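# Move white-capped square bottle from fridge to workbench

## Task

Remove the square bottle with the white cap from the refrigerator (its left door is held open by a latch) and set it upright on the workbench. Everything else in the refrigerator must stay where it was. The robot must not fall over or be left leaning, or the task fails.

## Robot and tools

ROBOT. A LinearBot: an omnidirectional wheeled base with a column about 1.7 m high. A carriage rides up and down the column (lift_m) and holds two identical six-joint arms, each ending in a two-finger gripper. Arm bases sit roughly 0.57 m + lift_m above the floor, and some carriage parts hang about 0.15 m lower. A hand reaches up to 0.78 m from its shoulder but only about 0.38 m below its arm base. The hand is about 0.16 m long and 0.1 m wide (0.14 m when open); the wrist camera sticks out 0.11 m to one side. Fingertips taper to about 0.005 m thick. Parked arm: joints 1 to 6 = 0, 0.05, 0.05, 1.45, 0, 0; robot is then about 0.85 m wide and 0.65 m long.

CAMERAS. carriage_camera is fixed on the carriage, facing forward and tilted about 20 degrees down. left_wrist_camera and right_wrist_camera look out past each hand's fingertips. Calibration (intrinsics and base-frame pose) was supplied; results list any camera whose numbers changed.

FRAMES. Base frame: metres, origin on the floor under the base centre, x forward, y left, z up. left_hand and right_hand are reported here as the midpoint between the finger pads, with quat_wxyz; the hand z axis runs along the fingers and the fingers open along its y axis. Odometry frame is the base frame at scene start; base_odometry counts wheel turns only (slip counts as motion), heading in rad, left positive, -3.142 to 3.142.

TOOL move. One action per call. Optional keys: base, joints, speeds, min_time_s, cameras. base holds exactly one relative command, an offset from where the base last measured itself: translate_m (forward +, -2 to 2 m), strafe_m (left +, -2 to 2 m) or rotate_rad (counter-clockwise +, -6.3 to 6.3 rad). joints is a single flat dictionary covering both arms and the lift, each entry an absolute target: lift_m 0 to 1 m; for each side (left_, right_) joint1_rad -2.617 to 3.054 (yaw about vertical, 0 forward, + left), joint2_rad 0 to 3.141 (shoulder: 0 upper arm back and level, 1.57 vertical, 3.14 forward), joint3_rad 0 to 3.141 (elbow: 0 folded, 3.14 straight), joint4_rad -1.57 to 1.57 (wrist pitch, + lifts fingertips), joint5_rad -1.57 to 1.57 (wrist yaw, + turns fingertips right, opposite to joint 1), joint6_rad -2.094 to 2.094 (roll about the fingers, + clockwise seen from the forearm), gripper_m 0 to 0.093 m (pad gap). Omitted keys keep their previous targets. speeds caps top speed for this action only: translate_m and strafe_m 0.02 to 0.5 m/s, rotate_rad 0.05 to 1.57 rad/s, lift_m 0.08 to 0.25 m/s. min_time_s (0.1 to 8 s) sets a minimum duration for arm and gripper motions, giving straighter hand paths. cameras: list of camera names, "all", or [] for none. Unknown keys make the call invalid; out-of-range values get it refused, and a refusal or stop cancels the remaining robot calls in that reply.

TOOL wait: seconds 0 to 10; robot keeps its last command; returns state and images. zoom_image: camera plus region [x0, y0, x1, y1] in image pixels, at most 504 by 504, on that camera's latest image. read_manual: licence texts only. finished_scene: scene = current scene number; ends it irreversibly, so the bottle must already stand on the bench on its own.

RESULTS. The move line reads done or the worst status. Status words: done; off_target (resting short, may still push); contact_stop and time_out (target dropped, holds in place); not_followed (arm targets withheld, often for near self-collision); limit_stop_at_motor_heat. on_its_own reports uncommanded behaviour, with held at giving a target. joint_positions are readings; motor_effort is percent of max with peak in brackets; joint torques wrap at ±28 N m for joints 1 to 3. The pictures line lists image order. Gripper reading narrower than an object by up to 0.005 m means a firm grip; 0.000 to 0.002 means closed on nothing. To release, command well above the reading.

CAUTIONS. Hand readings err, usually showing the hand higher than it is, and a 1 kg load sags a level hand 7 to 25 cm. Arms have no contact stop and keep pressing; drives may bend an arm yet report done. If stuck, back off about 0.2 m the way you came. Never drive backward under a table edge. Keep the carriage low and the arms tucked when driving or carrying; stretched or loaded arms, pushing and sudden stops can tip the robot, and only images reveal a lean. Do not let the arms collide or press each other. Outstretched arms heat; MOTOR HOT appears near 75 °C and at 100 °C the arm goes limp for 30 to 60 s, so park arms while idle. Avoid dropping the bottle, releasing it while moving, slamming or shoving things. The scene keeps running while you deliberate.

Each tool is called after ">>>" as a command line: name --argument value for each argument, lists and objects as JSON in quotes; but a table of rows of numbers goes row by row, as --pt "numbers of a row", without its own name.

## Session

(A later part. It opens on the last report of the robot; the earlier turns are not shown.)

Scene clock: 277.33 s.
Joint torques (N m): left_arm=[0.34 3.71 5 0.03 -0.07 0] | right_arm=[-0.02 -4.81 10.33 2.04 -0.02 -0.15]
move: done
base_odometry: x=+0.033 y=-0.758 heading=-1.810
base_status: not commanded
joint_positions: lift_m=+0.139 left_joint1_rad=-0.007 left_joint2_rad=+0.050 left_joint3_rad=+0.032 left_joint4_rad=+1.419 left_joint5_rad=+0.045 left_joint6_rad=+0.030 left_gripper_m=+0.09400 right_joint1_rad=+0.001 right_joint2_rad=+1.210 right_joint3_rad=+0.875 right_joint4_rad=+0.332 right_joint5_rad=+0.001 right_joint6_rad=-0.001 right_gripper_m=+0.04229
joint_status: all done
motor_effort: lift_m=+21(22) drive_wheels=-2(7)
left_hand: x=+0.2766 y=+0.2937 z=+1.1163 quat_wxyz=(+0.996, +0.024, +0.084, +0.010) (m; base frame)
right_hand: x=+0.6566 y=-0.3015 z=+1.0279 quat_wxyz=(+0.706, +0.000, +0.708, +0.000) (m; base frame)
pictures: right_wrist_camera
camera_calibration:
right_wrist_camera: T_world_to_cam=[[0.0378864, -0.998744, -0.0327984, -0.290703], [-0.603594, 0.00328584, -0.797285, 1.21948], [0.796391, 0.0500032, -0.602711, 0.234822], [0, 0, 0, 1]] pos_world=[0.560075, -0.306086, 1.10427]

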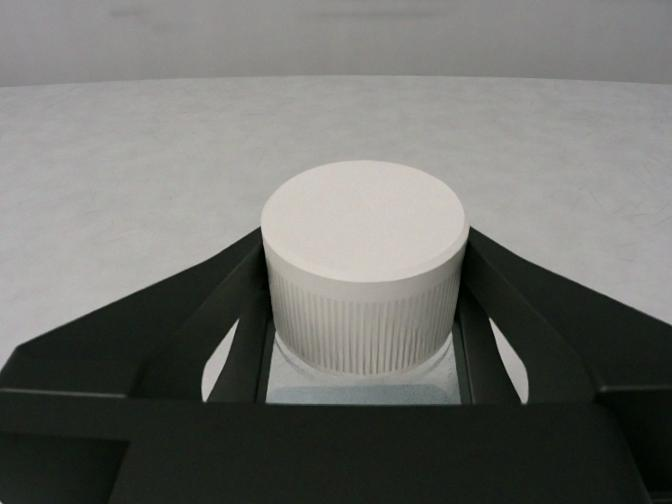

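>>> move --joints '{"right_joint4_rad": 0.315}' --min_time_s 1.0 --cameras '["right_wrist_camera", "carriage_camera"]'

Scene clock: 286.57 s.
Joint torques (N m): left_arm=[0.34 3.73 4.98 0.04 -0.07 0] | right_arm=[-0.02 -4.81 10.33 1.75 -0.03 -0.14]
move: done
base_odometry: x=+0.033 y=-0.758 heading=-1.810
base_status: not commanded
joint_positions: lift_m=+0.139 left_joint1_rad=-0.007 left_joint2_rad=+0.050 left_joint3_rad=+0.032 left_joint4_rad=+1.419 left_joint5_rad=+0.045 left_joint6_rad=+0.030 left_gripper_m=+0.09400 right_joint1_rad=+0.001 right_joint2_rad=+1.210 right_joint3_rad=+0.875 right_joint4_rad=+0.329 right_joint5_rad=+0.001 right_joint6_rad=-0.001 right_gripper_m=+0.04229
joint_status: all done
motor_effort: lift_m=+21(21) drive_wheels=-3(6)
left_hand: x=+0.2766 y=+0.2937 z=+1.1163 quat_wxyz=(+0.996, +0.024, +0.084, +0.010) (m; base frame)
right_hand: x=+0.6566 y=-0.3015 z=+1.0272 quat_wxyz=(+0.705, +0.000, +0.709, +0.000) (m; base frame)
pictures: carriage_camera, right_wrist_camera
camera_calibration:
carriage_camera: T_world_to_cam=[[0.0454457, -0.998547, 0.0289474, -0.0346648], [-0.353787, -0.0431872, -0.934329, 1.07884], [0.934221, 0.03222, -0.355235, 0.279603], [0, 0, 0, 1]] pos_world=[0.122044, 0.00296896, 1.10832]
right_wrist_camera: T_world_to_cam=[[0.0377861, -0.998744, -0.0329113, -0.290546], [-0.606025, 0.00328373, -0.795439, 1.21858], [0.794548, 0.0500016, -0.605139, 0.238075], [0, 0, 0, 1]] pos_world=[0.560306, -0.306086, 1.10381]

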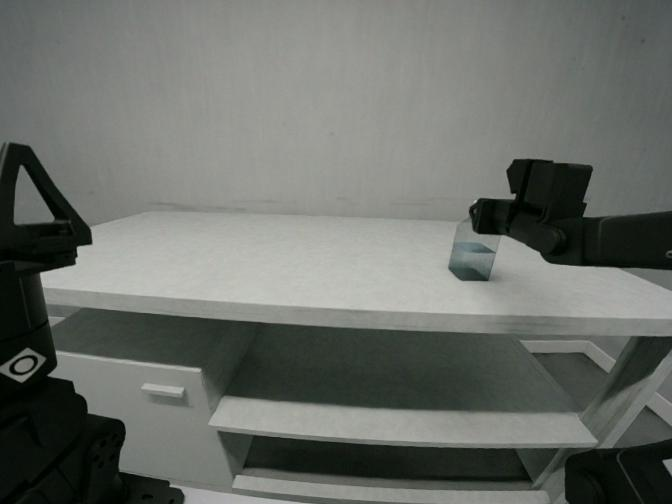

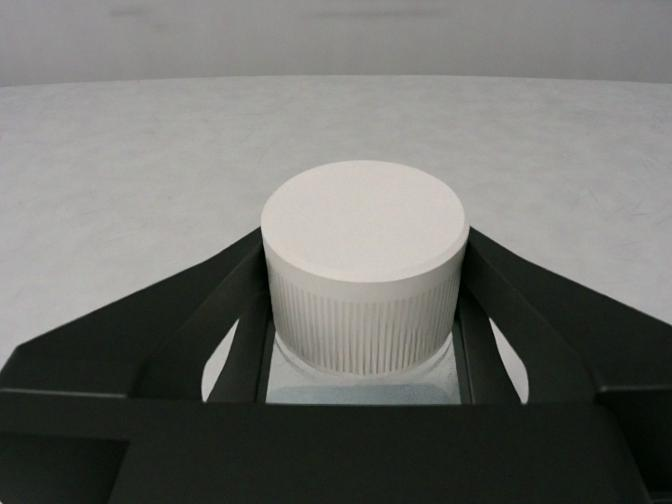

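>>> move --joints '{"right_gripper_m": 0.047}' --min_time_s 2 --cameras '[]'

>>> move --joints '{"right_gripper_m": 0.078}' --min_time_s 2 --cameras '["right_wrist_camera", "carriage_camera"]'

Scene clock: 297.17 s.
Joint torques (N m): left_arm=[0.32 3.71 4.97 0.04 -0.07 0] | right_arm=[-0.02 -4.81 10.35 1.86 -0.02 -0.15]
move: done
base_odometry: x=+0.033 y=-0.758 heading=-1.810
base_status: not commanded
joint_positions: lift_m=+0.139 left_joint1_rad=-0.007 left_joint2_rad=+0.050 left_joint3_rad=+0.032 left_joint4_rad=+1.419 left_joint5_rad=+0.045 left_joint6_rad=+0.030 left_gripper_m=+0.09400 right_joint1_rad=+0.001 right_joint2_rad=+1.210 right_joint3_rad=+0.875 right_joint4_rad=+0.318 right_joint5_rad=+0.001 right_joint6_rad=-0.001 right_gripper_m=+0.04696
joint_status: all done
motor_effort: lift_m=+21(21) drive_wheels=-3(9)
left_hand: x=+0.2766 y=+0.2937 z=+1.1163 quat_wxyz=(+0.996, +0.024, +0.084, +0.010) (m; base frame)
right_hand: x=+0.6565 y=-0.3015 z=+1.0244 quat_wxyz=(+0.701, +0.000, +0.713, +0.000) (m; base frame)
pictures: none
No camera images: "cameras" was empty.

Scene clock: 299.47 s.
Joint torques (N m): left_arm=[0.32 3.75 4.98 0.03 -0.07 0] | right_arm=[-0.02 -4.79 10.35 1.86 -0.03 -0.15]
move: done
base_odometry: x=+0.033 y=-0.758 heading=-1.810
base_status: not commanded
joint_positions: lift_m=+0.139 left_joint1_rad=-0.007 left_joint2_rad=+0.050 left_joint3_rad=+0.032 left_joint4_rad=+1.419 left_joint5_rad=+0.045 left_joint6_rad=+0.030 left_gripper_m=+0.09400 right_joint1_rad=+0.001 right_joint2_rad=+1.210 right_joint3_rad=+0.875 right_joint4_rad=+0.316 right_joint5_rad=+0.001 right_joint6_rad=-0.001 right_gripper_m=+0.07793
joint_status: all done
motor_effort: lift_m=+21(21) drive_wheels=-4(6)
left_hand: x=+0.2766 y=+0.2937 z=+1.1163 quat_wxyz=(+0.996, +0.024, +0.084, +0.010) (m; base frame)
right_hand: x=+0.6565 y=-0.3015 z=+1.0240 quat_wxyz=(+0.701, +0.000, +0.714, +0.000) (m; base frame)
pictures: carriage_camera, right_wrist_camera
camera_calibration:
carriage_camera: T_world_to_cam=[[0.0454457, -0.998547, 0.0289474, -0.0346648], [-0.353787, -0.0431872, -0.934329, 1.07884], [0.934221, 0.03222, -0.355235, 0.279603], [0, 0, 0, 1]] pos_world=[0.122044, 0.00296896, 1.10832]
right_wrist_camera: T_world_to_cam=[[0.0373561, -0.998744, -0.0333873, -0.289879], [-0.61629, 0.00327481, -0.787512, 1.21464], [0.786633, 0.0499947, -0.615394, 0.25187], [0, 0, 0, 1]] pos_world=[0.561271, -0.306085, 1.10187]

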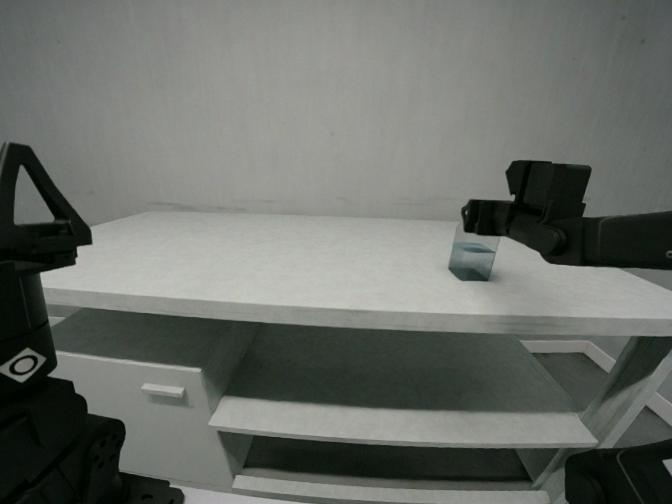

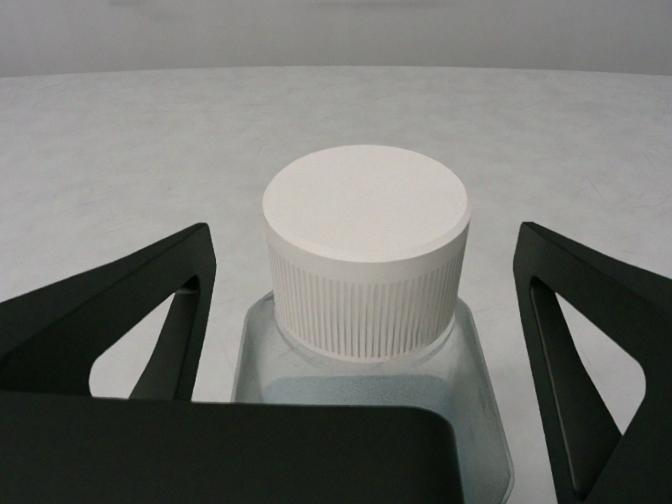

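>>> move --base '{"translate_m": -0.35}' --speeds '{"translate_m": 0.15}' --cameras '["right_wrist_camera", "carriage_camera"]'

Scene clock: 310.83 s.
Joint torques (N m): left_arm=[0.34 3.73 5.05 0.03 -0.07 0] | right_arm=[-0.03 -4.85 10.37 1.91 -0.02 -0.14]
move: done
base_odometry: x=+0.116 y=-0.418 heading=-1.810
base_status: done
joint_positions: lift_m=+0.139 left_joint1_rad=-0.007 left_joint2_rad=+0.050 left_joint3_rad=+0.032 left_joint4_rad=+1.418 left_joint5_rad=+0.045 left_joint6_rad=+0.030 left_gripper_m=+0.09400 right_joint1_rad=+0.001 right_joint2_rad=+1.210 right_joint3_rad=+0.875 right_joint4_rad=+0.312 right_joint5_rad=+0.001 right_joint6_rad=-0.001 right_gripper_m=+0.07793
joint_status: not commanded
motor_effort: lift_m=+21(21) drive_wheels=+0(13)
left_hand: x=+0.2767 y=+0.2937 z=+1.1163 quat_wxyz=(+0.996, +0.024, +0.084, +0.010) (m; base frame)
right_hand: x=+0.6565 y=-0.3015 z=+1.0229 quat_wxyz=(+0.699, +0.000, +0.715, +0.000) (m; base frame)
pictures: carriage_camera, right_wrist_camera
camera_calibration:
carriage_camera: T_world_to_cam=[[0.0454457, -0.998547, 0.0289474, -0.0346648], [-0.353787, -0.0431872, -0.934329, 1.07884], [0.934221, 0.03222, -0.355235, 0.279603], [0, 0, 0, 1]] pos_world=[0.122044, 0.00296896, 1.10832]
right_wrist_camera: T_world_to_cam=[[0.0372029, -0.998744, -0.033554, -0.289645], [-0.619889, 0.00327169, -0.784683, 1.21321], [0.783807, 0.0499922, -0.618989, 0.256727], [0, 0, 0, 1]] pos_world=[0.561605, -0.306085, 1.10118]

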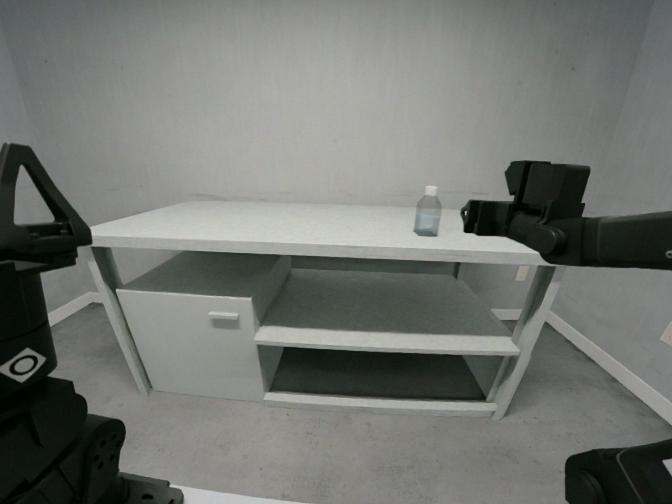

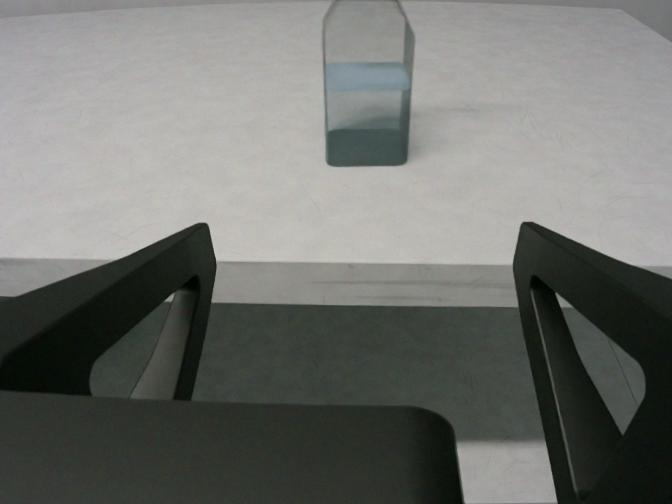

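The bottle is standing upright on the workbench, clear of the robot.

>>> finished_scene --scene 2

The scene is finished: the task was done.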